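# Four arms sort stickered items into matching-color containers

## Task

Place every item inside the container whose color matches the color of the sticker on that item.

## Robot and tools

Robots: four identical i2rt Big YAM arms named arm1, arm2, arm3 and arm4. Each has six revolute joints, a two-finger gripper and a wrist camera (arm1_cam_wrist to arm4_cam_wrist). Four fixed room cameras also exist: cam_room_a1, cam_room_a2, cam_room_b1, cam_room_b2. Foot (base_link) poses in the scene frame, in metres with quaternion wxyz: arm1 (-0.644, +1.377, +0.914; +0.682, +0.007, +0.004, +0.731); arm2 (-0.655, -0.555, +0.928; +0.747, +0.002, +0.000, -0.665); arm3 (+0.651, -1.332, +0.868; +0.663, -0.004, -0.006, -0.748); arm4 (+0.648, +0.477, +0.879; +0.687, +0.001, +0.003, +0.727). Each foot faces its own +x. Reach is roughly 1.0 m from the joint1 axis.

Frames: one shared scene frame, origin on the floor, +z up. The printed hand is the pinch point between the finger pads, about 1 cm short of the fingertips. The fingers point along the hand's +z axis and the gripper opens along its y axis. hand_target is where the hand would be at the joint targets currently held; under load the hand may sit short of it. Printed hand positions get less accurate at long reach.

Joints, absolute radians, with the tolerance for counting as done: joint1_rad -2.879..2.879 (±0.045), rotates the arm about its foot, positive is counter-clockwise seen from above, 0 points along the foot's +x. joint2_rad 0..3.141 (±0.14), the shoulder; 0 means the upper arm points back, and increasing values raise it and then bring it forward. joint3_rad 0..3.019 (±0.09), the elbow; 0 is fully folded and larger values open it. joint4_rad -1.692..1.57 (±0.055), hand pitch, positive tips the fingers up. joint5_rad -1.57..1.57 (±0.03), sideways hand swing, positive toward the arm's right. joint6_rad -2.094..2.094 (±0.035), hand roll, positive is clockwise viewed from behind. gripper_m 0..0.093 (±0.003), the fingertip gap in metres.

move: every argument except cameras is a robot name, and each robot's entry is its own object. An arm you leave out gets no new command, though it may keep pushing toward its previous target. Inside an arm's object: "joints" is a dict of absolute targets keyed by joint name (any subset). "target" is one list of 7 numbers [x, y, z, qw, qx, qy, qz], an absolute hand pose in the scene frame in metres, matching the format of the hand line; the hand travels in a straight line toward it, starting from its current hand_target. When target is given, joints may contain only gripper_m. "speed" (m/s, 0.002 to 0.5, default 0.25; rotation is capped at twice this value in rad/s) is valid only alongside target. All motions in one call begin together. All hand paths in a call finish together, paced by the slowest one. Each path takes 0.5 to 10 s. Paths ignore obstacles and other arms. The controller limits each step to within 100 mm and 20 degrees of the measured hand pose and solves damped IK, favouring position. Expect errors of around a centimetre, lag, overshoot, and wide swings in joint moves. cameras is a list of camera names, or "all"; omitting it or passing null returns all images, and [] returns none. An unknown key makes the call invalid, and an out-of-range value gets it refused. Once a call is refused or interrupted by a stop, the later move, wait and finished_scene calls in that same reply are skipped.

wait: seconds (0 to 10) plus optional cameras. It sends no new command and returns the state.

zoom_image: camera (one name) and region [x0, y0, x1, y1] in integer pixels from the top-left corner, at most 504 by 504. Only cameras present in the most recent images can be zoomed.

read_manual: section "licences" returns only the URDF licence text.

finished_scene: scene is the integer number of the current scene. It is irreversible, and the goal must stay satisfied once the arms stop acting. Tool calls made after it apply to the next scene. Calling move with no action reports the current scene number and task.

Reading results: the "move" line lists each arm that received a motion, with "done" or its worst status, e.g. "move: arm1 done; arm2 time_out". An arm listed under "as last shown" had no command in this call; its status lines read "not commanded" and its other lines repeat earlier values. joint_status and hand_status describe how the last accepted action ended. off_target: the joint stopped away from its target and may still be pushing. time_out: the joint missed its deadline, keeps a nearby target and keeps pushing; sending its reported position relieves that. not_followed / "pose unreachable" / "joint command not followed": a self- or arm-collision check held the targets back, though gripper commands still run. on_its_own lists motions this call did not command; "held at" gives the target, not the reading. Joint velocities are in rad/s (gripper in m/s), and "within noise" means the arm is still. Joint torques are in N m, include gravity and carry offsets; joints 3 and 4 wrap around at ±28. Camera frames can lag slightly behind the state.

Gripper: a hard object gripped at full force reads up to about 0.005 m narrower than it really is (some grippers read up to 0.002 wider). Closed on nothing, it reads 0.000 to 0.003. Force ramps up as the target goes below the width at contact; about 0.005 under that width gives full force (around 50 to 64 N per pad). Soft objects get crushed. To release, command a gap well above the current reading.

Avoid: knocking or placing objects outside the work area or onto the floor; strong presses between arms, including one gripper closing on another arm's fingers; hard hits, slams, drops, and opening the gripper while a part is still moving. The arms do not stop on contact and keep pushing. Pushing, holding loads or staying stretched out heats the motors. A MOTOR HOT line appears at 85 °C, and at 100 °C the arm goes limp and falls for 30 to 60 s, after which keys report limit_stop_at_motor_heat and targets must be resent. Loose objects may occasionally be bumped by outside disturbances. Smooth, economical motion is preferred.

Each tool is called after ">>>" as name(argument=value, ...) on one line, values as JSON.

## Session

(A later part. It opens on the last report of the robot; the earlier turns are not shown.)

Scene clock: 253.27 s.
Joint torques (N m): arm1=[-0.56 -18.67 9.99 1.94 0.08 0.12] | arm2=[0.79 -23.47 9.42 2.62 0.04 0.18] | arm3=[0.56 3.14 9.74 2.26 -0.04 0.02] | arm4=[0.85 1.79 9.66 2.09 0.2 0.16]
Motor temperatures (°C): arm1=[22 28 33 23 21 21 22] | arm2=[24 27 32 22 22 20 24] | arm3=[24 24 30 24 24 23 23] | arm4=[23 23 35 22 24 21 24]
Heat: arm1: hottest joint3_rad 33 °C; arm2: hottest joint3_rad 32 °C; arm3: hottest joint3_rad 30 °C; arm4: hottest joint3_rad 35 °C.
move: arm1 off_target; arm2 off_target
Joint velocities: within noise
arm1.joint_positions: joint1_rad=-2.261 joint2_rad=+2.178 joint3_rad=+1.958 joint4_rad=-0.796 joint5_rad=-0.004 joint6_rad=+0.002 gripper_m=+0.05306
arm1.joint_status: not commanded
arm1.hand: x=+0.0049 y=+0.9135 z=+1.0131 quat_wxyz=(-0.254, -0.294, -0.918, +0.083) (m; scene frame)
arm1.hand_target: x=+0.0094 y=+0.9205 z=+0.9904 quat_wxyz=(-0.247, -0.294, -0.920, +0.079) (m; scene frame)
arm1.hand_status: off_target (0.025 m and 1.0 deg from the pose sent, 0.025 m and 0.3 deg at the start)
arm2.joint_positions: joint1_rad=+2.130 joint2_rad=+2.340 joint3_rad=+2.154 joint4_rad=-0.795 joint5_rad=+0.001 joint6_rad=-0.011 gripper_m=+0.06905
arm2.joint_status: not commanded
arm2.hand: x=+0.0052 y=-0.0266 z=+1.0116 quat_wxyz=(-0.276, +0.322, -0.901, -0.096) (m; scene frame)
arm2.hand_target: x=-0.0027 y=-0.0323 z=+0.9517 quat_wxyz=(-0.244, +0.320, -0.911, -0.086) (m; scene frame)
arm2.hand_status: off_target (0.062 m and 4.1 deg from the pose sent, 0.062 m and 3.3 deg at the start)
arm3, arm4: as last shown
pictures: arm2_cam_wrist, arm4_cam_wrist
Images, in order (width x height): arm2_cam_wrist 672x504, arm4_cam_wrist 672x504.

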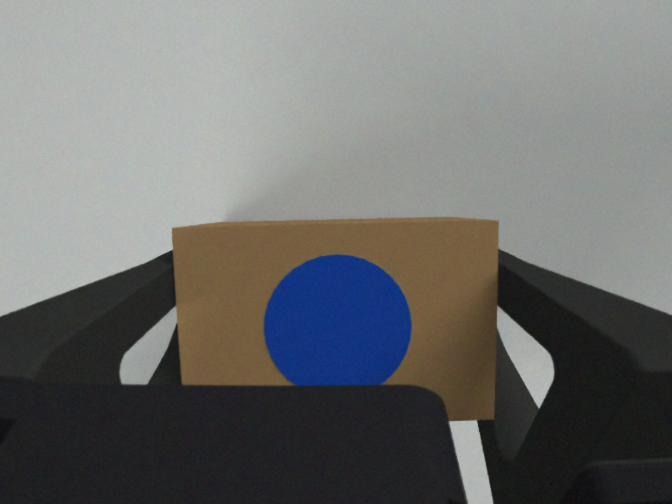

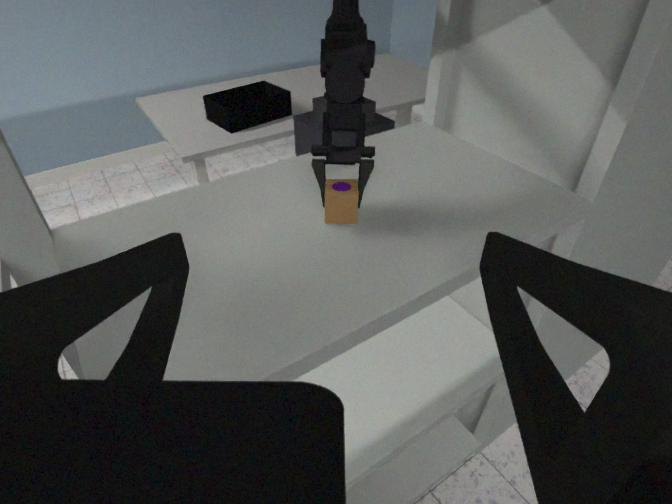

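>>> move(arm1={"target":[0.01,0.92,1.008,0.2466,0.2937,0.9202,-0.0787],"speed":0.05}, arm2={"target":[0.0,-0.03,0.972,-0.2442,0.3201,-0.9114,-0.0858],"speed":0.05}, cameras=[])

>>> move(arm1={"joints":{"gripper_m":0.093}}, arm2={"joints":{"gripper_m":0.093}}, cameras=["arm1_cam_wrist","arm2_cam_wrist","arm4_cam_wrist"])

Scene clock: 258.30 s.
Joint torques (N m): arm1=[-0.85 -20.07 12.48 0.59 0.04 0.1] | arm2=[0.73 -24.41 12.56 0.7 0.04 0.18] | arm3=[0.5 3.25 9.7 2.32 -0.04 0.02] | arm4=[0.85 2.02 9.63 1.98 0.19 0.14]
Motor temperatures (°C): arm1=[22 28 33 23 21 21 22] | arm2=[24 28 32 22 22 20 24] | arm3=[24 24 30 24 24 23 23] | arm4=[23 22 35 22 24 21 24]
Heat: arm1: hottest joint3_rad 33 °C; arm2: hottest joint3_rad 32 °C; arm3: hottest joint3_rad 30 °C; arm4: hottest joint3_rad 35 °C.
move: arm1 done; arm2 off_target
Joint velocities: within noise
arm1.joint_positions: joint1_rad=-2.261 joint2_rad=+2.178 joint3_rad=+1.958 joint4_rad=-0.797 joint5_rad=-0.004 joint6_rad=+0.002 gripper_m=+0.05306
arm1.joint_status: not commanded
arm1.hand: x=+0.0048 y=+0.9135 z=+1.0131 quat_wxyz=(-0.254, -0.294, -0.918, +0.083) (m; scene frame)
arm1.hand_target: x=+0.0100 y=+0.9201 z=+1.0082 quat_wxyz=(-0.247, -0.294, -0.920, +0.079) (m; scene frame)
arm1.hand_status: done (0.010 m and 1.0 deg from the pose sent, 0.010 m and 1.0 deg at the start)
arm2.joint_positions: joint1_rad=+2.130 joint2_rad=+2.340 joint3_rad=+2.151 joint4_rad=-0.794 joint5_rad=+0.001 joint6_rad=-0.011 gripper_m=+0.06905
arm2.joint_status: not commanded
arm2.hand: x=+0.0048 y=-0.0269 z=+1.0104 quat_wxyz=(-0.276, +0.322, -0.901, -0.095) (m; scene frame)
arm2.hand_target: x=-0.0010 y=-0.0309 z=+0.9726 quat_wxyz=(-0.245, +0.320, -0.911, -0.086) (m; scene frame)
arm2.hand_status: off_target (0.039 m and 4.0 deg from the pose sent, 0.040 m and 4.1 deg at the start)
arm3.joint_positions: joint1_rad=-1.441 joint2_rad=+0.054 joint3_rad=+0.308 joint4_rad=+0.023 joint5_rad=+0.001 joint6_rad=-0.008 gripper_m=+0.09398
arm3.joint_status: not commanded
arm3.hand: x=+0.3969 y=-1.3281 z=+1.2492 quat_wxyz=(-0.005, -0.603, +0.001, +0.798) (m; scene frame)
arm3.hand_target: x=+0.3992 y=-1.3259 z=+1.2551 quat_wxyz=(-0.004, -0.594, +0.005, +0.804) (m; scene frame)
arm3.hand_status: not commanded
arm4: as last shown
pictures: none
No camera images: "cameras" was empty.

Scene clock: 258.87 s.
Joint torques (N m): arm1=[-1.2 -19.66 12.44 0.81 0.09 0.11] | arm2=[1.26 -24.41 12.53 0.87 0.03 0.13] | arm3=[0.5 3.14 9.69 2.28 -0.06 0.03] | arm4=[1.49 2.08 9.7 2.07 0.23 0.14]
Motor temperatures (°C): arm1=[22 28 33 23 21 21 22] | arm2=[24 28 32 22 22 20 24] | arm3=[24 24 30 24 24 23 23] | arm4=[23 22 35 22 24 21 24]
Heat: arm1: hottest joint3_rad 33 °C; arm2: hottest joint3_rad 32 °C; arm3: hottest joint3_rad 30 °C; arm4: hottest joint3_rad 35 °C.
move: arm1 done; arm2 done
Joint velocities: within noise
arm1.joint_positions: joint1_rad=-2.261 joint2_rad=+2.179 joint3_rad=+1.958 joint4_rad=-0.804 joint5_rad=-0.003 joint6_rad=+0.002 gripper_m=+0.09296
arm1.joint_status: all done
arm1.hand: x=+0.0035 y=+0.9144 z=+1.0110 quat_wxyz=(-0.250, -0.295, -0.919, +0.082) (m; scene frame)
arm1.hand_target: x=+0.0100 y=+0.9201 z=+1.0081 quat_wxyz=(-0.247, -0.294, -0.920, +0.079) (m; scene frame)
arm1.hand_status: not commanded
arm2.joint_positions: joint1_rad=+2.122 joint2_rad=+2.340 joint3_rad=+2.151 joint4_rad=-0.799 joint5_rad=+0.001 joint6_rad=-0.006 gripper_m=+0.09291
arm2.joint_status: all done
arm2.hand: x=+0.0082 y=-0.0326 z=+1.0098 quat_wxyz=(-0.274, +0.316, -0.903, -0.094) (m; scene frame)
arm2.hand_target: x=-0.0010 y=-0.0309 z=+0.9726 quat_wxyz=(-0.245, +0.320, -0.911, -0.086) (m; scene frame)
arm2.hand_status: not commanded
arm3: as last shown
arm4.joint_positions: joint1_rad=+0.897 joint2_rad=+0.304 joint3_rad=+0.695 joint4_rad=-0.417 joint5_rad=-0.003 joint6_rad=-0.011 gripper_m=+0.09400
arm4.joint_status: not commanded
arm4.hand: x=+0.4217 y=+0.6409 z=+1.3275 quat_wxyz=(-0.213, +0.683, -0.215, -0.665) (m; scene frame)
arm4.hand_target: x=+0.4231 y=+0.6396 z=+1.3355 quat_wxyz=(-0.212, +0.673, -0.216, -0.675) (m; scene frame)
arm4.hand_status: not commanded
pictures: arm1_cam_wrist, arm2_cam_wrist, arm4_cam_wrist
Images, in order (width x height): arm1_cam_wrist 672x504, arm2_cam_wrist 672x504, arm4_cam_wrist 672x504.

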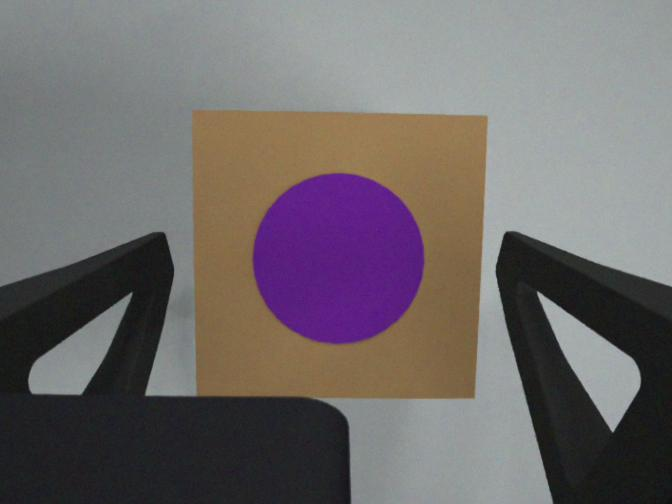

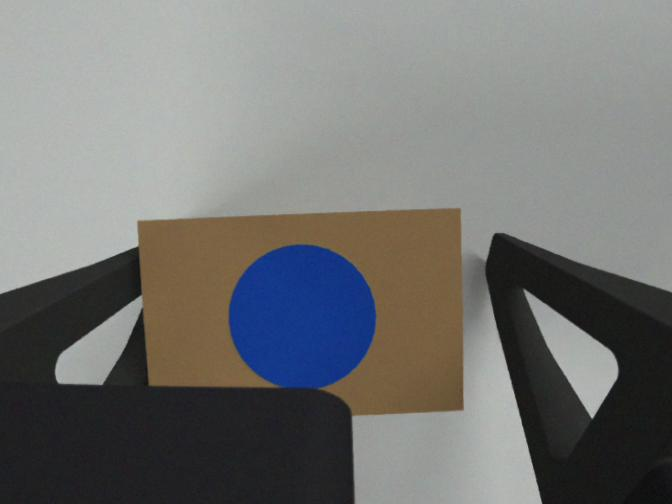

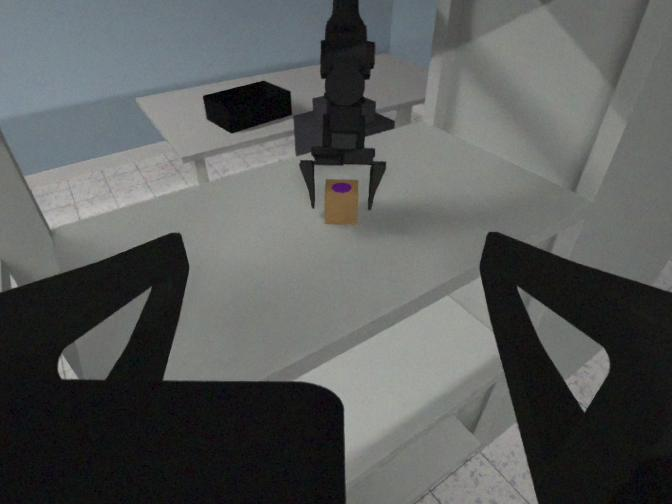

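>>> move(arm1={"target":[-0.045,0.955,1.12,0.2466,0.2937,0.9202,-0.0787],"speed":0.12}, arm2={"target":[-0.042,-0.068,1.11,-0.2442,0.3201,-0.9114,-0.0858],"speed":0.12}, cameras=["arm1_cam_wrist","arm2_cam_wrist"])

>>> move(arm1={"joints":{"joint2_rad":1.0,"joint3_rad":1.02,"joint4_rad":-1.06}}, arm2={"joints":{"joint2_rad":1.0,"joint3_rad":1.02,"joint4_rad":-1.06}}, cameras=["arm1_cam_wrist","arm2_cam_wrist","arm4_cam_wrist"])

Scene clock: 266.63 s.
Joint torques (N m): arm1=[-1.73 -20.78 11.37 0.85 -0.05 0.05] | arm2=[1.03 -26.34 10.63 1.24 -0.1 0.08] | arm3=[0.62 2.96 9.72 2.3 -0.04 0.01] | arm4=[1.03 1.9 9.65 2.18 0.21 0.16]
Motor temperatures (°C): arm1=[22 28 33 23 21 21 22] | arm2=[24 28 32 22 22 20 24] | arm3=[24 24 30 24 24 23 23] | arm4=[23 22 35 22 24 21 24]
Heat: arm1: hottest joint3_rad 33 °C; arm2: hottest joint3_rad 32 °C; arm3: hottest joint3_rad 30 °C; arm4: hottest joint3_rad 35 °C.
move: arm1 off_target; arm2 off_target
Joint velocities: within noise
arm1.joint_positions: joint1_rad=-2.261 joint2_rad=+1.967 joint3_rad=+1.861 joint4_rad=-0.941 joint5_rad=-0.004 joint6_rad=+0.004 gripper_m=+0.09296
arm1.joint_status: not commanded
arm1.hand: x=-0.0443 y=+0.9495 z=+1.1039 quat_wxyz=(-0.240, -0.297, -0.921, +0.078) (m; scene frame)
arm1.hand_target: x=-0.0450 y=+0.9550 z=+1.1198 quat_wxyz=(-0.247, -0.294, -0.920, +0.079) (m; scene frame)
arm1.hand_status: off_target (0.017 m and 0.9 deg from the pose sent, 0.126 m and 0.5 deg at the start)
arm2.joint_positions: joint1_rad=+2.122 joint2_rad=+2.134 joint3_rad=+2.088 joint4_rad=-0.977 joint5_rad=+0.002 joint6_rad=-0.003 gripper_m=+0.09292
arm2.joint_status: not commanded
arm2.hand: x=-0.0342 y=-0.0663 z=+1.1176 quat_wxyz=(-0.257, +0.317, -0.909, -0.089) (m; scene frame)
arm2.hand_target: x=-0.0418 y=-0.0680 z=+1.1100 quat_wxyz=(-0.244, +0.320, -0.911, -0.086) (m; scene frame)
arm2.hand_status: off_target (0.011 m and 1.6 deg from the pose sent, 0.117 m and 3.7 deg at the start)
arm3, arm4: as last shown
pictures: arm1_cam_wrist, arm2_cam_wrist
Images, in order (width x height): arm1_cam_wrist 672x504, arm2_cam_wrist 672x504.

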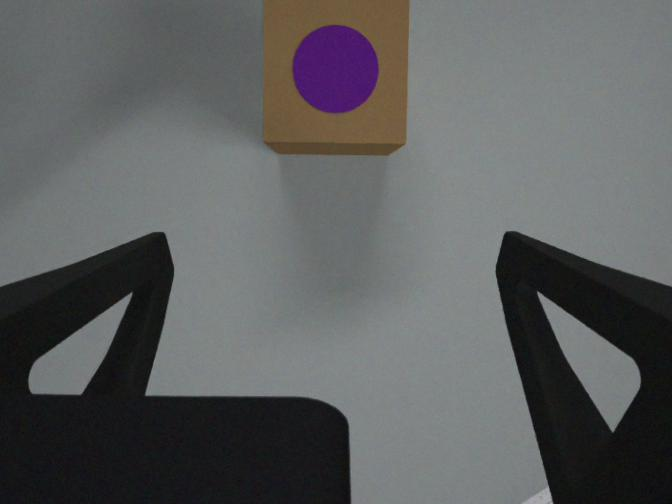

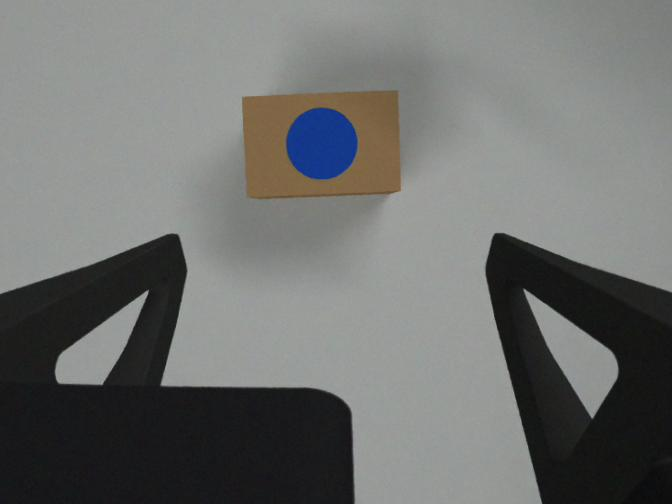

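Scene clock: 268.23 s.
Joint torques (N m): arm1=[-1.85 -5.01 12.01 1.02 -0.04 0.04] | arm2=[1.03 -7 11.21 1.57 -0.08 0.06] | arm3=[0.56 3.19 9.69 2.25 -0.03 0.02] | arm4=[1.26 2.02 9.58 2.04 0.19 0.17]
Motor temperatures (°C): arm1=[22 28 33 23 21 21 22] | arm2=[24 28 32 22 22 20 24] | arm3=[24 24 30 24 24 23 23] | arm4=[23 22 35 22 24 21 24]
Heat: arm1: hottest joint3_rad 33 °C; arm2: hottest joint3_rad 32 °C; arm3: hottest joint3_rad 30 °C; arm4: hottest joint3_rad 35 °C.
move: arm1 done; arm2 done
Joint velocities: within noise
arm1.joint_positions: joint1_rad=-2.261 joint2_rad=+1.009 joint3_rad=+1.013 joint4_rad=-1.053 joint5_rad=-0.004 joint6_rad=+0.004 gripper_m=+0.09296
arm1.joint_status: all done
arm1.hand: x=-0.3288 y=+1.1541 z=+1.1845 quat_wxyz=(-0.239, -0.297, -0.921, +0.078) (m; scene frame)
arm1.hand_target: x=-0.3285 y=+1.1567 z=+1.1899 quat_wxyz=(-0.243, -0.294, -0.921, +0.078) (m; scene frame)
arm1.hand_status: not commanded
arm2.joint_positions: joint1_rad=+2.124 joint2_rad=+0.997 joint3_rad=+1.030 joint4_rad=-1.053 joint5_rad=+0.001 joint6_rad=-0.003 gripper_m=+0.09292
arm2.joint_status: all done
arm2.hand: x=-0.3544 y=-0.3185 z=+1.2180 quat_wxyz=(-0.259, +0.317, -0.908, -0.090) (m; scene frame)
arm2.hand_target: x=-0.3575 y=-0.3194 z=+1.2109 quat_wxyz=(-0.249, +0.320, -0.910, -0.087) (m; scene frame)
arm2.hand_status: not commanded
arm3, arm4: as last shown
pictures: arm1_cam_wrist, arm2_cam_wrist, arm4_cam_wrist
Images, in order (width x height): arm1_cam_wrist 672x504, arm2_cam_wrist 672x504, arm4_cam_wrist 672x504.

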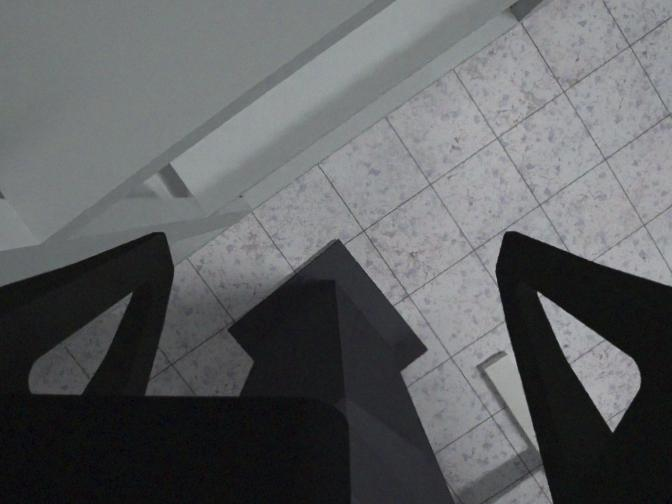

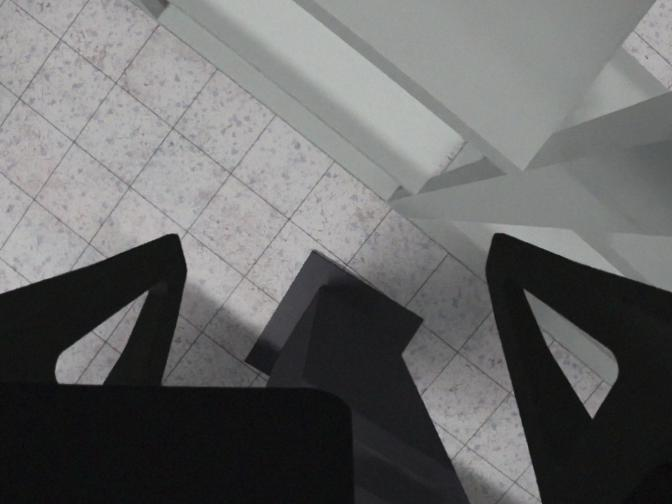

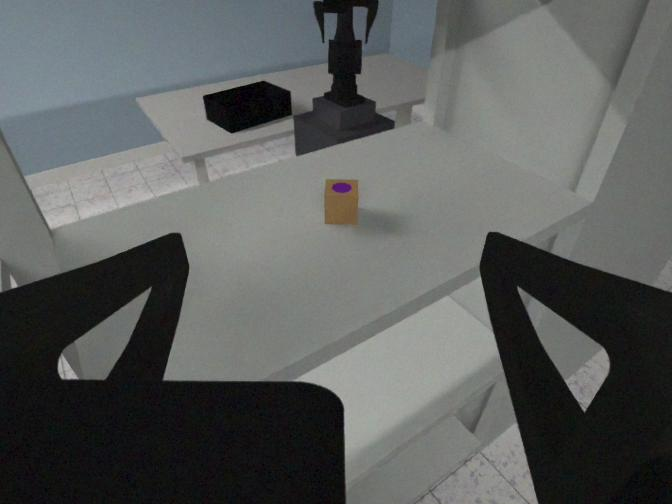

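>>> move(arm4={"target":[0.05,0.882,1.13,-0.0761,0.9232,-0.284,-0.2474]}, cameras=["arm4_cam_wrist"])

Scene clock: 277.20 s.
Joint torques (N m): arm1=[-1.61 -4.6 11.95 0.85 -0.01 0.03] | arm2=[0.91 -7.18 11.22 1.55 -0.09 0.07] | arm3=[0.67 3.08 9.69 2.28 -0.04 0.02] | arm4=[1.61 -21.19 13.09 0.34 0.01 0.19]
Motor temperatures (°C): arm1=[22 27 34 23 21 21 22] | arm2=[24 28 31 22 22 20 24] | arm3=[24 24 30 24 24 23 23] | arm4=[23 22 36 22 24 21 24]
Heat: arm1: hottest joint3_rad 34 °C; arm2: hottest joint3_rad 31 °C; arm3: hottest joint3_rad 30 °C; arm4: hottest joint3_rad 36 °C.
move: arm4 off_target
Joint velocities: within noise
arm1, arm2, arm3: as last shown
arm4.joint_positions: joint1_rad=+0.915 joint2_rad=+1.909 joint3_rad=+1.870 joint4_rad=-1.037 joint5_rad=+0.010 joint6_rad=-0.011 gripper_m=+0.09400
arm4.joint_status: not commanded
arm4.hand: x=+0.0641 y=+0.8806 z=+1.1144 quat_wxyz=(-0.076, +0.927, -0.283, -0.234) (m; scene frame)
arm4.hand_target: x=+0.0508 y=+0.8814 z=+1.1298 quat_wxyz=(-0.076, +0.923, -0.284, -0.248) (m; scene frame)
arm4.hand_status: off_target (0.021 m and 1.6 deg from the pose sent, 0.485 m and 58.6 deg at the start)
pictures: arm4_cam_wrist
Images, in order (width x height): arm4_cam_wrist 672x504.

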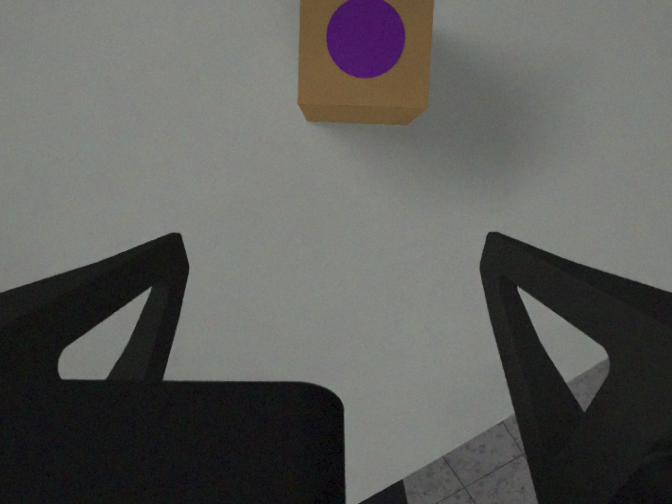

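>>> move(arm4={"target":[-0.01,0.939,1.02,-0.0761,0.9232,-0.284,-0.2474],"speed":0.12}, cameras=["arm4_cam_wrist"])

Scene clock: 285.90 s.
Joint torques (N m): arm1=[-1.08 -5.01 11.9 0.95 -0.02 0.05] | arm2=[0.91 -7.06 11.21 1.54 -0.09 0.06] | arm3=[0.62 3.14 9.74 2.29 -0.03 0.01] | arm4=[0.03 -23.88 12.97 1.07 -0.06 -0.03]
Motor temperatures (°C): arm1=[22 27 35 23 21 21 22] | arm2=[24 27 31 22 22 20 24] | arm3=[24 24 30 24 24 23 23] | arm4=[23 23 37 22 24 21 24]
Heat: arm1: hottest joint3_rad 35 °C; arm2: hottest joint3_rad 31 °C; arm3: hottest joint3_rad 30 °C; arm4: hottest joint3_rad 37 °C.
move: arm4 off_target
Joint velocities: within noise
arm1, arm2, arm3: as last shown
arm4.joint_positions: joint1_rad=+0.912 joint2_rad=+2.172 joint3_rad=+2.035 joint4_rad=-0.946 joint5_rad=+0.001 joint6_rad=-0.011 gripper_m=+0.09400
arm4.joint_status: not commanded
arm4.hand: x=+0.0013 y=+0.9233 z=+1.0153 quat_wxyz=(-0.071, +0.928, -0.283, -0.232) (m; scene frame)
arm4.hand_target: x=-0.0089 y=+0.9383 z=+1.0201 quat_wxyz=(-0.076, +0.923, -0.284, -0.248) (m; scene frame)
arm4.hand_status: off_target (0.020 m and 2.0 deg from the pose sent, 0.134 m and 1.6 deg at the start)
pictures: arm4_cam_wrist
Images, in order (width x height): arm4_cam_wrist 672x504.

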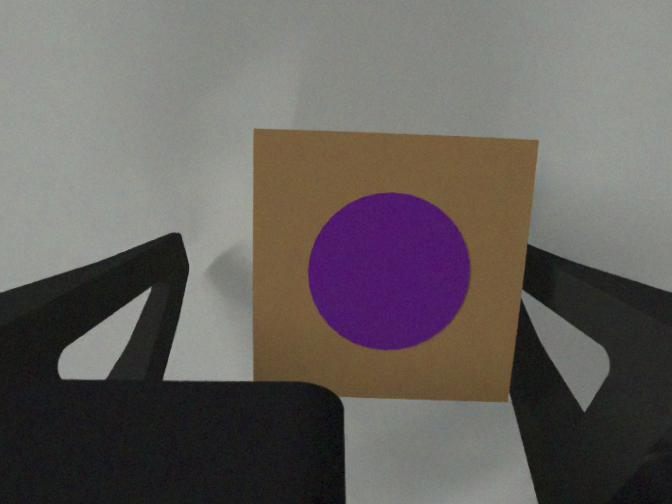

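>>> move(arm4={"joints":{"gripper_m":0.035}}, cameras=["arm4_cam_wrist"])

Scene clock: 289.23 s.
Joint torques (N m): arm1=[-1.9 -4.6 11.93 0.9 -0.06 0.02] | arm2=[0.85 -7.06 11.18 1.55 -0.08 0.07] | arm3=[0.62 3.19 9.73 2.26 -0.04 0.02] | arm4=[0.5 -23.82 12.97 1.13 0.01 0.02]
Motor temperatures (°C): arm1=[22 27 35 23 21 21 22] | arm2=[24 27 31 22 22 20 23] | arm3=[24 24 30 24 24 23 23] | arm4=[23 23 37 22 24 21 24]
Heat: arm1: hottest joint3_rad 35 °C; arm2: hottest joint3_rad 31 °C; arm3: hottest joint3_rad 30 °C; arm4: hottest joint3_rad 37 °C.
move: arm4 off_target
Joint velocities: within noise
arm1, arm2, arm3: as last shown
arm4.joint_positions: joint1_rad=+0.912 joint2_rad=+2.172 joint3_rad=+2.035 joint4_rad=-0.946 joint5_rad=+0.001 joint6_rad=-0.011 gripper_m=+0.05354
arm4.joint_status: gripper_m off_target (ended at +0.05356, target +0.03500)
arm4.hand: x=+0.0015 y=+0.9237 z=+1.0153 quat_wxyz=(-0.071, +0.928, -0.284, -0.232) (m; scene frame)
arm4.hand_target: x=-0.0088 y=+0.9384 z=+1.0201 quat_wxyz=(-0.076, +0.923, -0.284, -0.248) (m; scene frame)
arm4.hand_status: not commanded
pictures: arm4_cam_wrist
Images, in order (width x height): arm4_cam_wrist 672x504.

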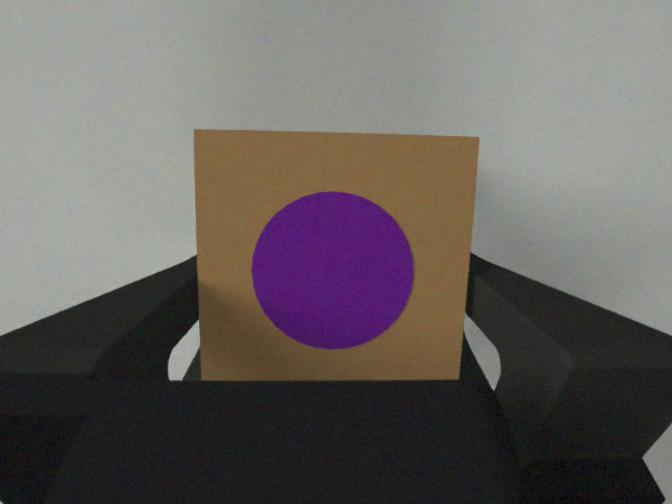

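>>> move(arm4={"target":[0.05,0.89,1.14,-0.0761,0.9232,-0.284,-0.2474]}, cameras=[])

>>> move(arm4={"joints":{"joint2_rad":1.0,"joint3_rad":1.02,"joint4_rad":-1.06,"joint5_rad":0,"joint6_rad":0}}, cameras=[])

>>> move(arm4={"joints":{"joint1_rad":-1.13}}, cameras=["arm4_cam_wrist","cam_room_a2"])

Scene clock: 301.77 s.
Joint torques (N m): arm1=[-1.67 -4.72 11.9 1.09 -0.04 0.01] | arm2=[0.91 -7.06 11.22 1.55 -0.08 0.07] | arm3=[0.67 3.08 9.72 2.26 -0.05 0.02] | arm4=[0.97 -21.54 9.25 0.57 0.15 0.08]
Motor temperatures (°C): arm1=[22 26 35 23 21 21 22] | arm2=[24 27 31 22 22 20 23] | arm3=[24 24 30 24 24 23 23] | arm4=[23 25 37 22 24 21 25]
Heat: arm1: hottest joint3_rad 35 °C; arm2: hottest joint3_rad 31 °C; arm3: hottest joint3_rad 30 °C; arm4: hottest joint3_rad 37 °C.
move: arm4 off_target
Joint velocities: within noise
arm1, arm2, arm3: as last shown
arm4.joint_positions: joint1_rad=+0.912 joint2_rad=+1.922 joint3_rad=+1.978 joint4_rad=-1.076 joint5_rad=+0.001 joint6_rad=-0.011 gripper_m=+0.05354
arm4.joint_status: not commanded
arm4.hand: x=+0.0515 y=+0.8902 z=+1.1553 quat_wxyz=(-0.080, +0.920, -0.281, -0.261) (m; scene frame)
arm4.hand_target: x=+0.0502 y=+0.8900 z=+1.1401 quat_wxyz=(-0.076, +0.923, -0.284, -0.248) (m; scene frame)
arm4.hand_status: off_target (0.015 m and 1.7 deg from the pose sent, 0.138 m and 2.0 deg at the start)
pictures: none
No camera images: "cameras" was empty.

Scene clock: 303.27 s.
Joint torques (N m): arm1=[-1.14 -3.72 11.89 1.02 -0.08 0.01] | arm2=[0.97 -7.12 11.23 1.55 -0.08 0.07] | arm3=[0.67 3.19 9.7 2.22 -0.05 0.02] | arm4=[0.79 -6.89 10.03 1.13 0.09 0.16]
Motor temperatures (°C): arm1=[22 26 35 23 21 21 22] | arm2=[24 27 31 22 22 20 23] | arm3=[24 24 30 24 24 23 23] | arm4=[23 25 37 22 24 21 25]
Heat: arm1: hottest joint3_rad 35 °C; arm2: hottest joint3_rad 31 °C; arm3: hottest joint3_rad 30 °C; arm4: hottest joint3_rad 37 °C.
move: arm4 done
Joint velocities: within noise
arm1, arm2: as last shown
arm3.joint_positions: joint1_rad=-1.441 joint2_rad=+0.054 joint3_rad=+0.308 joint4_rad=+0.023 joint5_rad=+0.001 joint6_rad=-0.008 gripper_m=+0.09398
arm3.joint_status: not commanded
arm3.hand: x=+0.3969 y=-1.3281 z=+1.2492 quat_wxyz=(-0.005, -0.603, +0.001, +0.798) (m; scene frame)
arm3.hand_target: x=+0.3992 y=-1.3259 z=+1.2551 quat_wxyz=(-0.004, -0.594, +0.005, +0.804) (m; scene frame)
arm3.hand_status: not commanded
arm4.joint_positions: joint1_rad=+0.912 joint2_rad=+1.002 joint3_rad=+1.009 joint4_rad=-1.064 joint5_rad=+0.001 joint6_rad=-0.011 gripper_m=+0.05354
arm4.joint_status: all done
arm4.hand: x=+0.3384 y=+0.6928 z=+1.1544 quat_wxyz=(-0.075, +0.925, -0.283, -0.244) (m; scene frame)
arm4.hand_target: x=+0.3355 y=+0.6940 z=+1.1613 quat_wxyz=(-0.075, +0.921, -0.286, -0.252) (m; scene frame)
arm4.hand_status: not commanded
pictures: none
No camera images: "cameras" was empty.

Scene clock: 305.27 s.
Joint torques (N m): arm1=[-1.26 -4.42 11.92 0.96 -0.01 0.01] | arm2=[0.91 -7.12 11.19 1.57 -0.08 0.07] | arm3=[0.62 3.08 9.68 2.29 -0.04 0.02] | arm4=[0.97 -7.41 10.03 0.95 0.07 0.13]
Motor temperatures (°C): arm1=[22 26 35 23 21 21 22] | arm2=[24 27 31 22 22 20 23] | arm3=[24 24 30 24 24 23 23] | arm4=[23 25 36 22 24 21 25]
Heat: arm1: hottest joint3_rad 35 °C; arm2: hottest joint3_rad 31 °C; arm3: hottest joint3_rad 30 °C; arm4: hottest joint3_rad 36 °C.
move: arm4 done
Joint velocities: within noise
arm1, arm2, arm3: as last shown
arm4.joint_positions: joint1_rad=-1.130 joint2_rad=+1.002 joint3_rad=+1.009 joint4_rad=-1.064 joint5_rad=+0.001 joint6_rad=-0.011 gripper_m=+0.05347
arm4.joint_status: all done
arm4.hand: x=+0.9814 y=+0.6579 z=+1.1515 quat_wxyz=(-0.244, +0.243, -0.937, -0.060) (m; scene frame)
arm4.hand_target: x=+0.9840 y=+0.6595 z=+1.1584 quat_wxyz=(-0.252, +0.238, -0.936, -0.063) (m; scene frame)
arm4.hand_status: not commanded
pictures: arm4_cam_wrist, cam_room_a2
Images, in order (width x height): arm4_cam_wrist 672x504, cam_room_a2 672x504.

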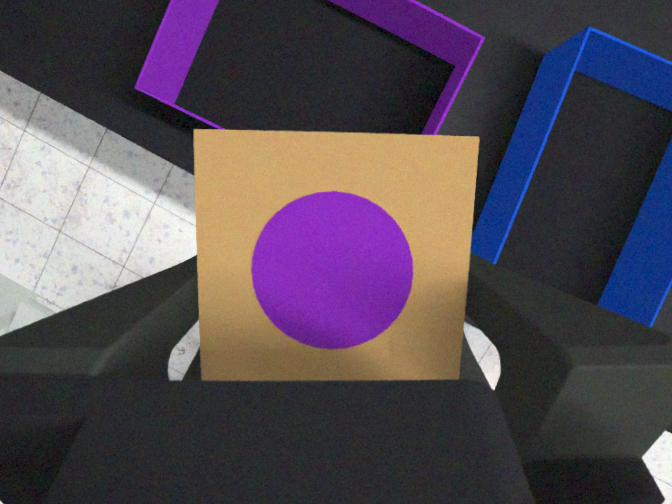

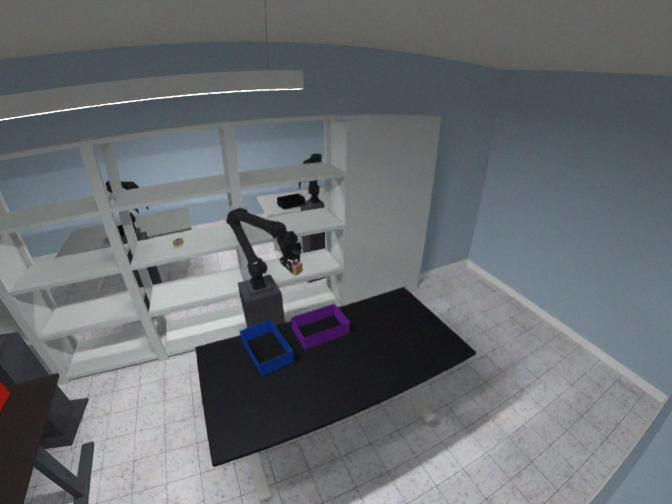

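>>> move(arm4={"target":[1.085,0.748,0.83,-0.2508,0.2378,-0.9362,-0.0637]}, cameras=["arm4_cam_wrist","cam_room_a2"])

>>> zoom_image(camera="cam_room_a2", region=[220, 240, 400, 375])

Scene clock: 316.53 s.
Joint torques (N m): arm1=[-1.14 -4.6 12.01 0.98 -0.03 0.01] | arm2=[0.91 -7.06 11.21 1.55 -0.08 0.08] | arm3=[0.62 3.19 9.7 2.28 -0.04 0.02] | arm4=[1.2 -14.92 7.61 1.37 0.22 0.16]
Motor temperatures (°C): arm1=[22 26 35 23 21 21 22] | arm2=[24 26 31 22 22 20 23] | arm3=[24 24 30 24 24 23 23] | arm4=[23 24 36 22 24 21 26]
Heat: arm1: hottest joint3_rad 35 °C; arm2: hottest joint3_rad 31 °C; arm3: hottest joint3_rad 30 °C; arm4: hottest joint3_rad 36 °C.
move: arm4 off_target
Joint velocities: within noise
arm1, arm2, arm3: as last shown
arm4.joint_positions: joint1_rad=-1.069 joint2_rad=+1.804 joint3_rad=+0.794 joint4_rad=-0.083 joint5_rad=+0.030 joint6_rad=+0.046 gripper_m=+0.05347
arm4.joint_status: not commanded
arm4.hand: x=+1.0673 y=+0.7328 z=+0.8176 quat_wxyz=(-0.227, +0.243, -0.941, -0.055) (m; scene frame)
arm4.hand_target: x=+1.0843 y=+0.7475 z=+0.8308 quat_wxyz=(-0.251, +0.238, -0.936, -0.064) (m; scene frame)
arm4.hand_status: off_target (0.026 m and 3.0 deg from the pose sent, 0.350 m and 1.1 deg at the start)
pictures: arm4_cam_wrist, cam_room_a2
Images, in order (width x height): arm4_cam_wrist 672x504, cam_room_a2 672x504.

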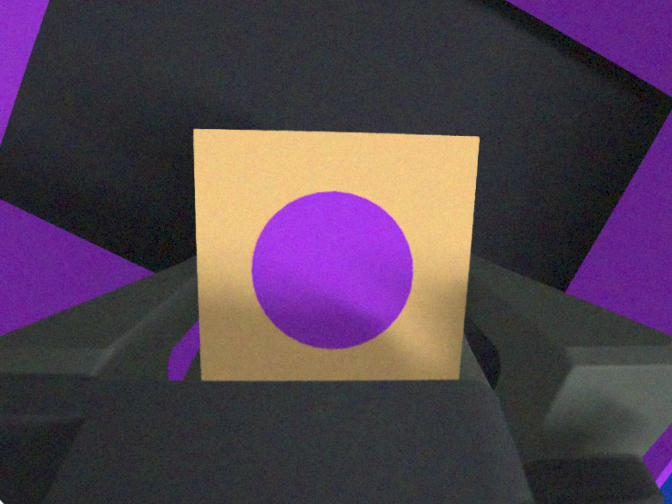

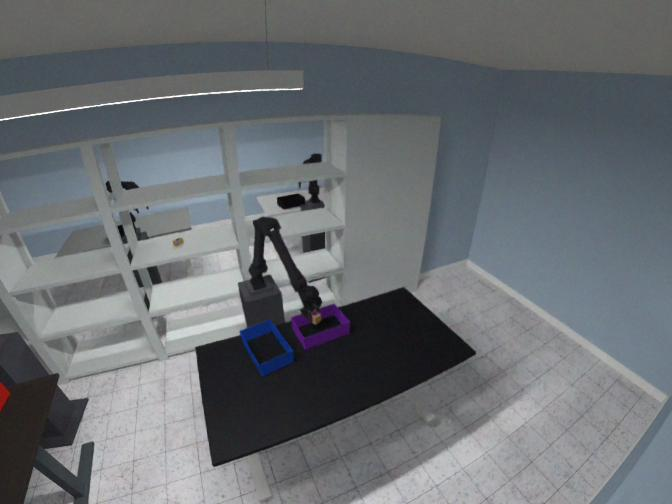

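Scaled by 2.800.

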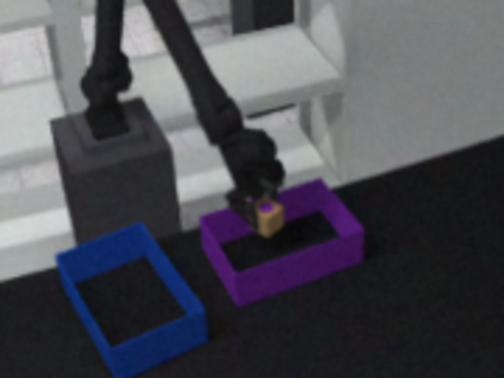

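>>> move(arm4={"target":[1.12,0.772,0.785,-0.2508,0.2378,-0.9362,-0.0637],"speed":0.12}, cameras=["arm4_cam_wrist"])

>>> move(arm4={"target":[1.12,0.772,0.76,-0.2508,0.2378,-0.9362,-0.0637],"speed":0.06}, cameras=["arm4_cam_wrist"])

Scene clock: 320.90 s.
Joint torques (N m): arm1=[-1.26 -4.25 12 0.95 -0.07 0.04] | arm2=[0.91 -7.18 11.21 1.55 -0.08 0.07] | arm3=[0.67 3.02 9.7 2.33 -0.05 0.02] | arm4=[1.49 -16.09 7.28 1.44 0.25 0.16]
Motor temperatures (°C): arm1=[22 26 35 23 21 21 22] | arm2=[24 26 31 22 22 20 23] | arm3=[24 24 30 24 24 23 23] | arm4=[23 25 36 22 24 21 26]
Heat: arm1: hottest joint3_rad 35 °C; arm2: hottest joint3_rad 31 °C; arm3: hottest joint3_rad 30 °C; arm4: hottest joint3_rad 36 °C.
move: arm4 off_target
Joint velocities: within noise
arm1.joint_positions: joint1_rad=-2.261 joint2_rad=+1.009 joint3_rad=+1.013 joint4_rad=-1.053 joint5_rad=-0.004 joint6_rad=+0.004 gripper_m=+0.09296
arm1.joint_status: not commanded
arm1.hand: x=-0.3288 y=+1.1541 z=+1.1845 quat_wxyz=(-0.239, -0.297, -0.921, +0.078) (m; scene frame)
arm1.hand_target: x=-0.3285 y=+1.1567 z=+1.1899 quat_wxyz=(-0.243, -0.294, -0.921, +0.078) (m; scene frame)
arm1.hand_status: not commanded
arm2.joint_positions: joint1_rad=+2.124 joint2_rad=+0.997 joint3_rad=+1.030 joint4_rad=-1.053 joint5_rad=+0.001 joint6_rad=-0.003 gripper_m=+0.09292
arm2.joint_status: not commanded
arm2.hand: x=-0.3544 y=-0.3185 z=+1.2180 quat_wxyz=(-0.259, +0.317, -0.908, -0.090) (m; scene frame)
arm2.hand_target: x=-0.3575 y=-0.3194 z=+1.2109 quat_wxyz=(-0.249, +0.320, -0.910, -0.087) (m; scene frame)
arm2.hand_status: not commanded
arm3: as last shown
arm4.joint_positions: joint1_rad=-1.067 joint2_rad=+1.969 joint3_rad=+0.918 joint4_rad=-0.029 joint5_rad=+0.032 joint6_rad=+0.049 gripper_m=+0.05347
arm4.joint_status: not commanded
arm4.hand: x=+1.1053 y=+0.7574 z=+0.7809 quat_wxyz=(-0.234, +0.242, -0.940, -0.057) (m; scene frame)
arm4.hand_target: x=+1.1193 y=+0.7716 z=+0.7856 quat_wxyz=(-0.251, +0.238, -0.936, -0.064) (m; scene frame)
arm4.hand_status: off_target (0.021 m and 2.2 deg from the pose sent, 0.073 m and 3.0 deg at the start)
pictures: arm4_cam_wrist
Images, in order (width x height): arm4_cam_wrist 672x504.

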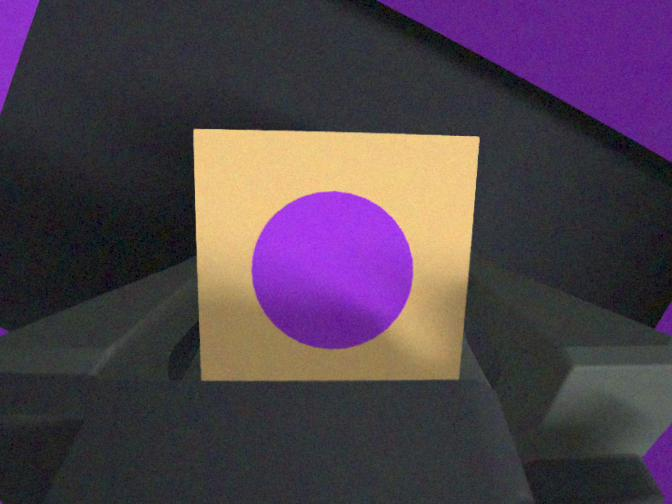

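Scene clock: 321.93 s.
Joint torques (N m): arm1=[-1.38 -4.95 11.95 0.95 -0.03 0.03] | arm2=[0.85 -7.12 11.23 1.55 -0.09 0.07] | arm3=[0.62 3.14 9.72 2.26 -0.03 0.01] | arm4=[1.32 -16.03 6.82 1.39 0.23 0.17]
Motor temperatures (°C): arm1=[22 26 35 23 21 21 22] | arm2=[24 26 31 22 22 20 23] | arm3=[24 24 30 24 24 23 23] | arm4=[23 25 36 22 24 21 26]
Heat: arm1: hottest joint3_rad 35 °C; arm2: hottest joint3_rad 31 °C; arm3: hottest joint3_rad 30 °C; arm4: hottest joint3_rad 36 °C.
move: arm4 off_target
Joint velocities: within noise
arm1, arm2, arm3: as last shown
arm4.joint_positions: joint1_rad=-1.067 joint2_rad=+2.029 joint3_rad=+0.925 joint4_rad=+0.030 joint5_rad=+0.032 joint6_rad=+0.049 gripper_m=+0.05347
arm4.joint_status: not commanded
arm4.hand: x=+1.1071 y=+0.7586 z=+0.7589 quat_wxyz=(-0.236, +0.242, -0.939, -0.058) (m; scene frame)
arm4.hand_target: x=+1.1193 y=+0.7716 z=+0.7604 quat_wxyz=(-0.251, +0.238, -0.936, -0.064) (m; scene frame)
arm4.hand_status: off_target (0.019 m and 1.9 deg from the pose sent, 0.029 m and 2.2 deg at the start)
pictures: arm4_cam_wrist
Images, in order (width x height): arm4_cam_wrist 672x504.

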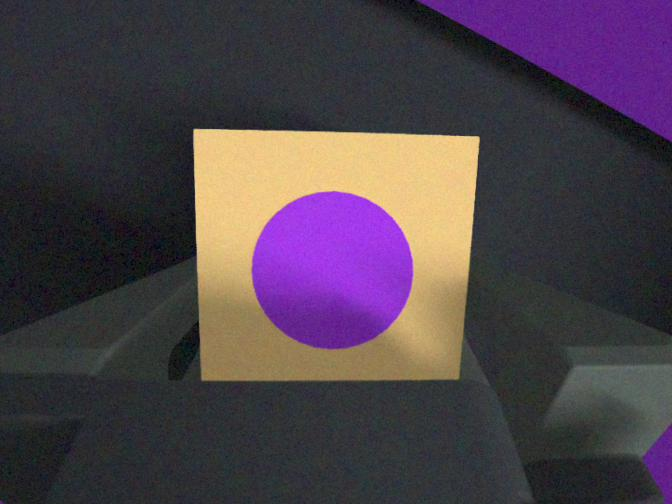

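>>> move(arm4={"target":[1.12,0.772,0.742,-0.2508,0.2378,-0.9362,-0.0637],"speed":0.06}, cameras=[])

>>> move(arm4={"target":[1.12,0.772,0.727,-0.2508,0.2378,-0.9362,-0.0637],"speed":0.06}, cameras=["arm4_cam_wrist"])

Scene clock: 326.03 s.
Joint torques (N m): arm1=[-1.61 -4.37 11.74 0.92 -0.08 0.02] | arm2=[0.91 -7.06 11.21 1.57 -0.08 0.06] | arm3=[0.62 3.19 9.73 2.29 -0.04 0.01] | arm4=[1.2 -15.74 6.54 1.35 0.23 0.17]
Motor temperatures (°C): arm1=[22 26 36 23 21 21 22] | arm2=[24 26 31 22 22 20 23] | arm3=[24 24 30 24 24 23 23] | arm4=[23 25 35 22 24 21 26]
Heat: arm1: hottest joint3_rad 36 °C; arm2: hottest joint3_rad 31 °C; arm3: hottest joint3_rad 30 °C; arm4: hottest joint3_rad 35 °C.
move: arm4 off_target
Joint velocities: within noise
arm1, arm2, arm3: as last shown
arm4.joint_positions: joint1_rad=-1.067 joint2_rad=+2.073 joint3_rad=+0.931 joint4_rad=+0.070 joint5_rad=+0.032 joint6_rad=+0.049 gripper_m=+0.05347
arm4.joint_status: not commanded
arm4.hand: x=+1.1078 y=+0.7589 z=+0.7426 quat_wxyz=(-0.238, +0.241, -0.939, -0.058) (m; scene frame)
arm4.hand_target: x=+1.1195 y=+0.7716 z=+0.7426 quat_wxyz=(-0.251, +0.238, -0.936, -0.064) (m; scene frame)
arm4.hand_status: off_target (0.018 m and 1.7 deg from the pose sent, 0.025 m and 1.8 deg at the start)
pictures: none
No camera images: "cameras" was empty.

Scene clock: 327.00 s.
Joint torques (N m): arm1=[-1.32 -4.31 12.03 0.99 -0.03 0.04] | arm2=[0.97 -7.12 11.21 1.55 -0.09 0.07] | arm3=[0.56 3.02 9.72 2.29 -0.04 0.02] | arm4=[1.85 -14.51 5.89 1.25 0.24 0.14]
Motor temperatures (°C): arm1=[22 26 36 23 21 21 22] | arm2=[24 26 31 22 22 20 23] | arm3=[24 24 30 24 24 23 23] | arm4=[23 25 35 22 24 21 26]
Heat: arm1: hottest joint3_rad 36 °C; arm2: hottest joint3_rad 31 °C; arm3: hottest joint3_rad 30 °C; arm4: hottest joint3_rad 35 °C.
move: arm4 off_target
Joint velocities: within noise
arm1, arm2, arm3: as last shown
arm4.joint_positions: joint1_rad=-1.066 joint2_rad=+2.091 joint3_rad=+0.947 joint4_rad=+0.107 joint5_rad=+0.032 joint6_rad=+0.052 gripper_m=+0.05347
arm4.joint_status: not commanded
arm4.hand: x=+1.1181 y=+0.7656 z=+0.7420 quat_wxyz=(-0.254, +0.239, -0.935, -0.064) (m; scene frame)
arm4.hand_target: x=+1.1194 y=+0.7717 z=+0.7275 quat_wxyz=(-0.251, +0.238, -0.936, -0.064) (m; scene frame)
arm4.hand_status: off_target (0.016 m and 0.4 deg from the pose sent, 0.024 m and 1.7 deg at the start)
pictures: arm4_cam_wrist
Images, in order (width x height): arm4_cam_wrist 672x504.

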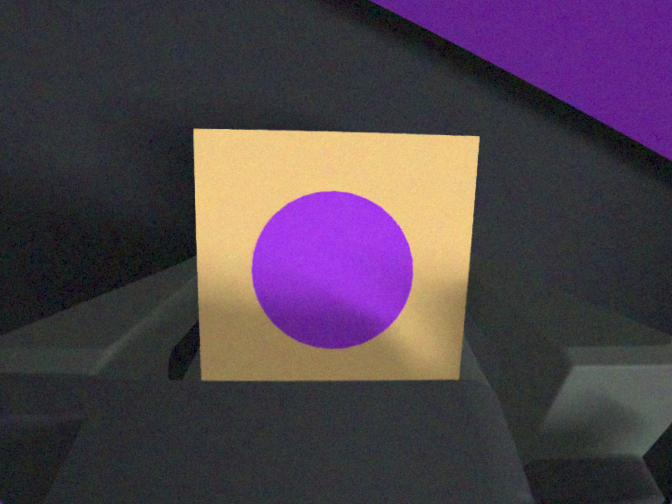

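>>> move(arm4={"joints":{"gripper_m":0.093}}, cameras=[])

>>> move(arm4={"target":[1.06,0.737,0.87,-0.2508,0.2378,-0.9362,-0.0637],"speed":0.2}, cameras=["arm4_cam_wrist"])

>>> move(arm4={"joints":{"joint2_rad":0.74,"joint3_rad":1.0,"joint4_rad":-1.307,"joint5_rad":0,"joint6_rad":0}}, cameras=[])

>>> move(arm4={"joints":{"joint1_rad":2.183}}, cameras=["arm4_cam_wrist","cam_room_a2"])

Scene clock: 343.57 s.
Joint torques (N m): arm1=[-1.55 -4.48 11.93 0.96 -0.03 0.02] | arm2=[0.85 -7.06 11.23 1.57 -0.09 0.07] | arm3=[0.73 3.19 9.66 2.3 -0.03 0.02] | arm4=[1.08 -15.56 5.68 1.31 0.21 0.14]
Motor temperatures (°C): arm1=[22 26 36 23 21 21 22] | arm2=[24 26 31 22 22 20 23] | arm3=[24 24 30 24 24 23 23] | arm4=[23 24 33 22 24 21 26]
Heat: arm1: hottest joint3_rad 36 °C; arm2: hottest joint3_rad 31 °C; arm3: hottest joint3_rad 30 °C; arm4: hottest joint3_rad 33 °C.
move: arm4 done
Joint velocities: within noise
arm1, arm2, arm3: as last shown
arm4.joint_positions: joint1_rad=-1.064 joint2_rad=+2.100 joint3_rad=+0.949 joint4_rad=+0.110 joint5_rad=+0.033 joint6_rad=+0.052 gripper_m=+0.09291
arm4.joint_status: all done
arm4.hand: x=+1.1164 y=+0.7661 z=+0.7377 quat_wxyz=(-0.251, +0.240, -0.935, -0.063) (m; scene frame)
arm4.hand_target: x=+1.1195 y=+0.7716 z=+0.7275 quat_wxyz=(-0.251, +0.238, -0.936, -0.064) (m; scene frame)
arm4.hand_status: not commanded
pictures: none
No camera images: "cameras" was empty.

Scene clock: 345.03 s.
Joint torques (N m): arm1=[-1.2 -4.72 11.82 0.94 -0.04 0.06] | arm2=[0.91 -7.12 11.21 1.52 -0.09 0.08] | arm3=[0.67 3.25 9.66 2.28 -0.04 0.01] | arm4=[1.49 -13.45 5.78 0.34 0.23 0.17]
Motor temperatures (°C): arm1=[22 26 36 23 21 21 22] | arm2=[24 26 31 22 22 20 23] | arm3=[24 24 31 24 24 23 23] | arm4=[23 24 33 22 24 21 26]
Heat: arm1: hottest joint3_rad 36 °C; arm2: hottest joint3_rad 31 °C; arm3: hottest joint3_rad 31 °C; arm4: hottest joint3_rad 33 °C.
move: arm4 done
Joint velocities: within noise
arm1, arm2: as last shown
arm3.joint_positions: joint1_rad=-1.441 joint2_rad=+0.054 joint3_rad=+0.308 joint4_rad=+0.023 joint5_rad=+0.001 joint6_rad=-0.008 gripper_m=+0.09398
arm3.joint_status: not commanded
arm3.hand: x=+0.3969 y=-1.3281 z=+1.2492 quat_wxyz=(-0.005, -0.603, +0.001, +0.798) (m; scene frame)
arm3.hand_target: x=+0.3992 y=-1.3259 z=+1.2551 quat_wxyz=(-0.004, -0.594, +0.005, +0.804) (m; scene frame)
arm3.hand_status: not commanded
arm4.joint_positions: joint1_rad=-1.060 joint2_rad=+1.654 joint3_rad=+0.775 joint4_rad=-0.145 joint5_rad=+0.036 joint6_rad=+0.055 gripper_m=+0.09291
arm4.joint_status: not commanded
arm4.hand: x=+1.0666 y=+0.7363 z=+0.8742 quat_wxyz=(-0.260, +0.240, -0.933, -0.065) (m; scene frame)
arm4.hand_target: x=+1.0600 y=+0.7369 z=+0.8700 quat_wxyz=(-0.251, +0.238, -0.936, -0.064) (m; scene frame)
arm4.hand_status: done (0.008 m and 1.1 deg from the pose sent, 0.147 m and 0.3 deg at the start)
pictures: arm4_cam_wrist
Images, in order (width x height): arm4_cam_wrist 672x504.

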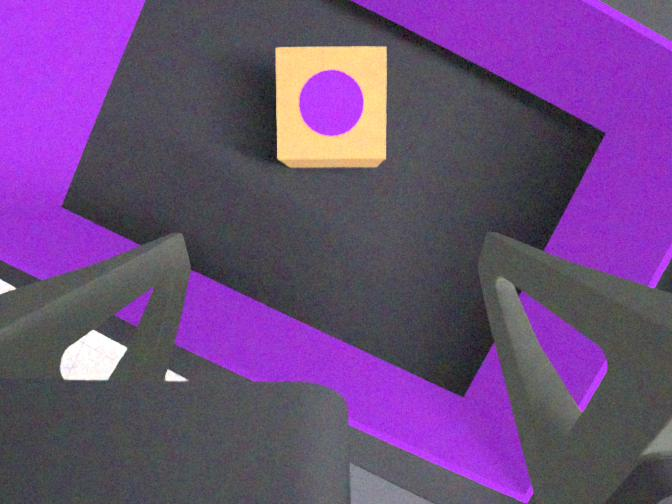

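Scene clock: 346.60 s.
Joint torques (N m): arm1=[-1.73 -4.6 11.82 0.92 -0.01 0.05] | arm2=[1.03 -7.06 11.26 1.55 -0.09 0.06] | arm3=[0.67 3.25 9.7 2.26 -0.03 0.01] | arm4=[1.79 -2.2 10.17 0.49 -0.02 -0.07]
Motor temperatures (°C): arm1=[22 26 36 23 21 21 22] | arm2=[24 26 31 22 22 20 23] | arm3=[24 24 31 24 24 23 23] | arm4=[23 24 33 22 24 21 26]
Heat: arm1: hottest joint3_rad 36 °C; arm2: hottest joint3_rad 31 °C; arm3: hottest joint3_rad 31 °C; arm4: hottest joint3_rad 33 °C.
move: arm4 done
Joint velocities: within noise
arm1, arm2, arm3: as last shown
arm4.joint_positions: joint1_rad=-1.059 joint2_rad=+0.738 joint3_rad=+0.985 joint4_rad=-1.296 joint5_rad=+0.003 joint6_rad=+0.014 gripper_m=+0.09292
arm4.joint_status: all done
arm4.hand: x=+0.8862 y=+0.6284 z=+1.1930 quat_wxyz=(-0.245, +0.264, -0.930, -0.072) (m; scene frame)
arm4.hand_target: x=+0.8844 y=+0.6308 z=+1.1988 quat_wxyz=(-0.246, +0.275, -0.927, -0.073) (m; scene frame)
arm4.hand_status: not commanded
pictures: none
No camera images: "cameras" was empty.

Scene clock: 349.03 s.
Joint torques (N m): arm1=[-1.73 -4.6 11.85 0.92 -0.05 0] | arm2=[0.97 -7.12 11.23 1.57 -0.08 0.06] | arm3=[0.56 3.25 9.72 2.25 -0.04 0.01] | arm4=[1.08 -2.43 10.07 0.44 0.17 -0.06]
Motor temperatures (°C): arm1=[22 26 36 23 21 21 22] | arm2=[24 26 31 22 22 20 23] | arm3=[24 24 31 24 24 23 23] | arm4=[23 24 33 22 24 21 26]
Heat: arm1: hottest joint3_rad 36 °C; arm2: hottest joint3_rad 31 °C; arm3: hottest joint3_rad 31 °C; arm4: hottest joint3_rad 33 °C.
move: arm4 done
Joint velocities: within noise
arm1, arm2, arm3: as last shown
arm4.joint_positions: joint1_rad=+2.180 joint2_rad=+0.738 joint3_rad=+0.985 joint4_rad=-1.296 joint5_rad=-0.002 joint6_rad=+0.012 gripper_m=+0.09297
arm4.joint_status: all done
arm4.hand: x=+0.4288 y=+0.3054 z=+1.1963 quat_wxyz=(+0.088, +0.914, +0.310, -0.245) (m; scene frame)
arm4.hand_target: x=+0.4294 y=+0.3052 z=+1.2021 quat_wxyz=(+0.086, +0.912, +0.317, -0.247) (m; scene frame)
arm4.hand_status: not commanded
pictures: arm4_cam_wrist, cam_room_a2
Images, in order (width x height): arm4_cam_wrist 672x504, cam_room_a2 672x504.

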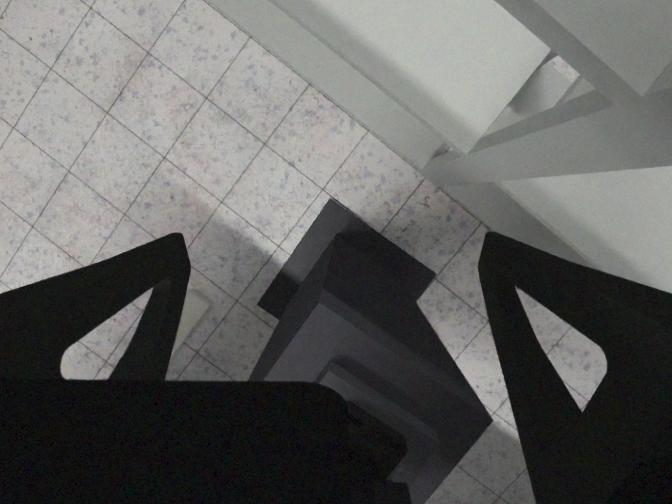

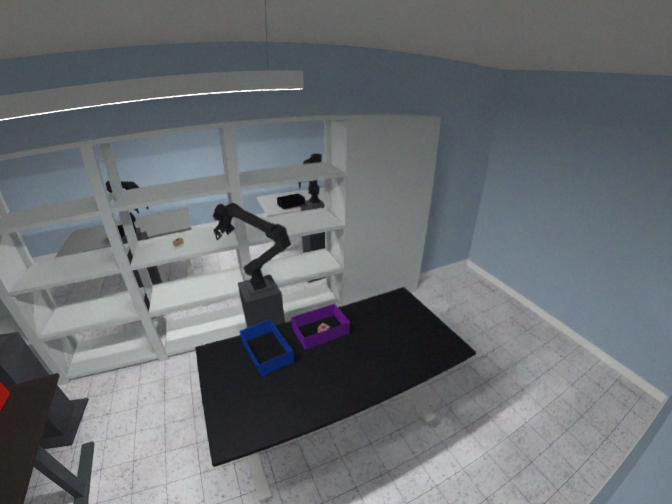

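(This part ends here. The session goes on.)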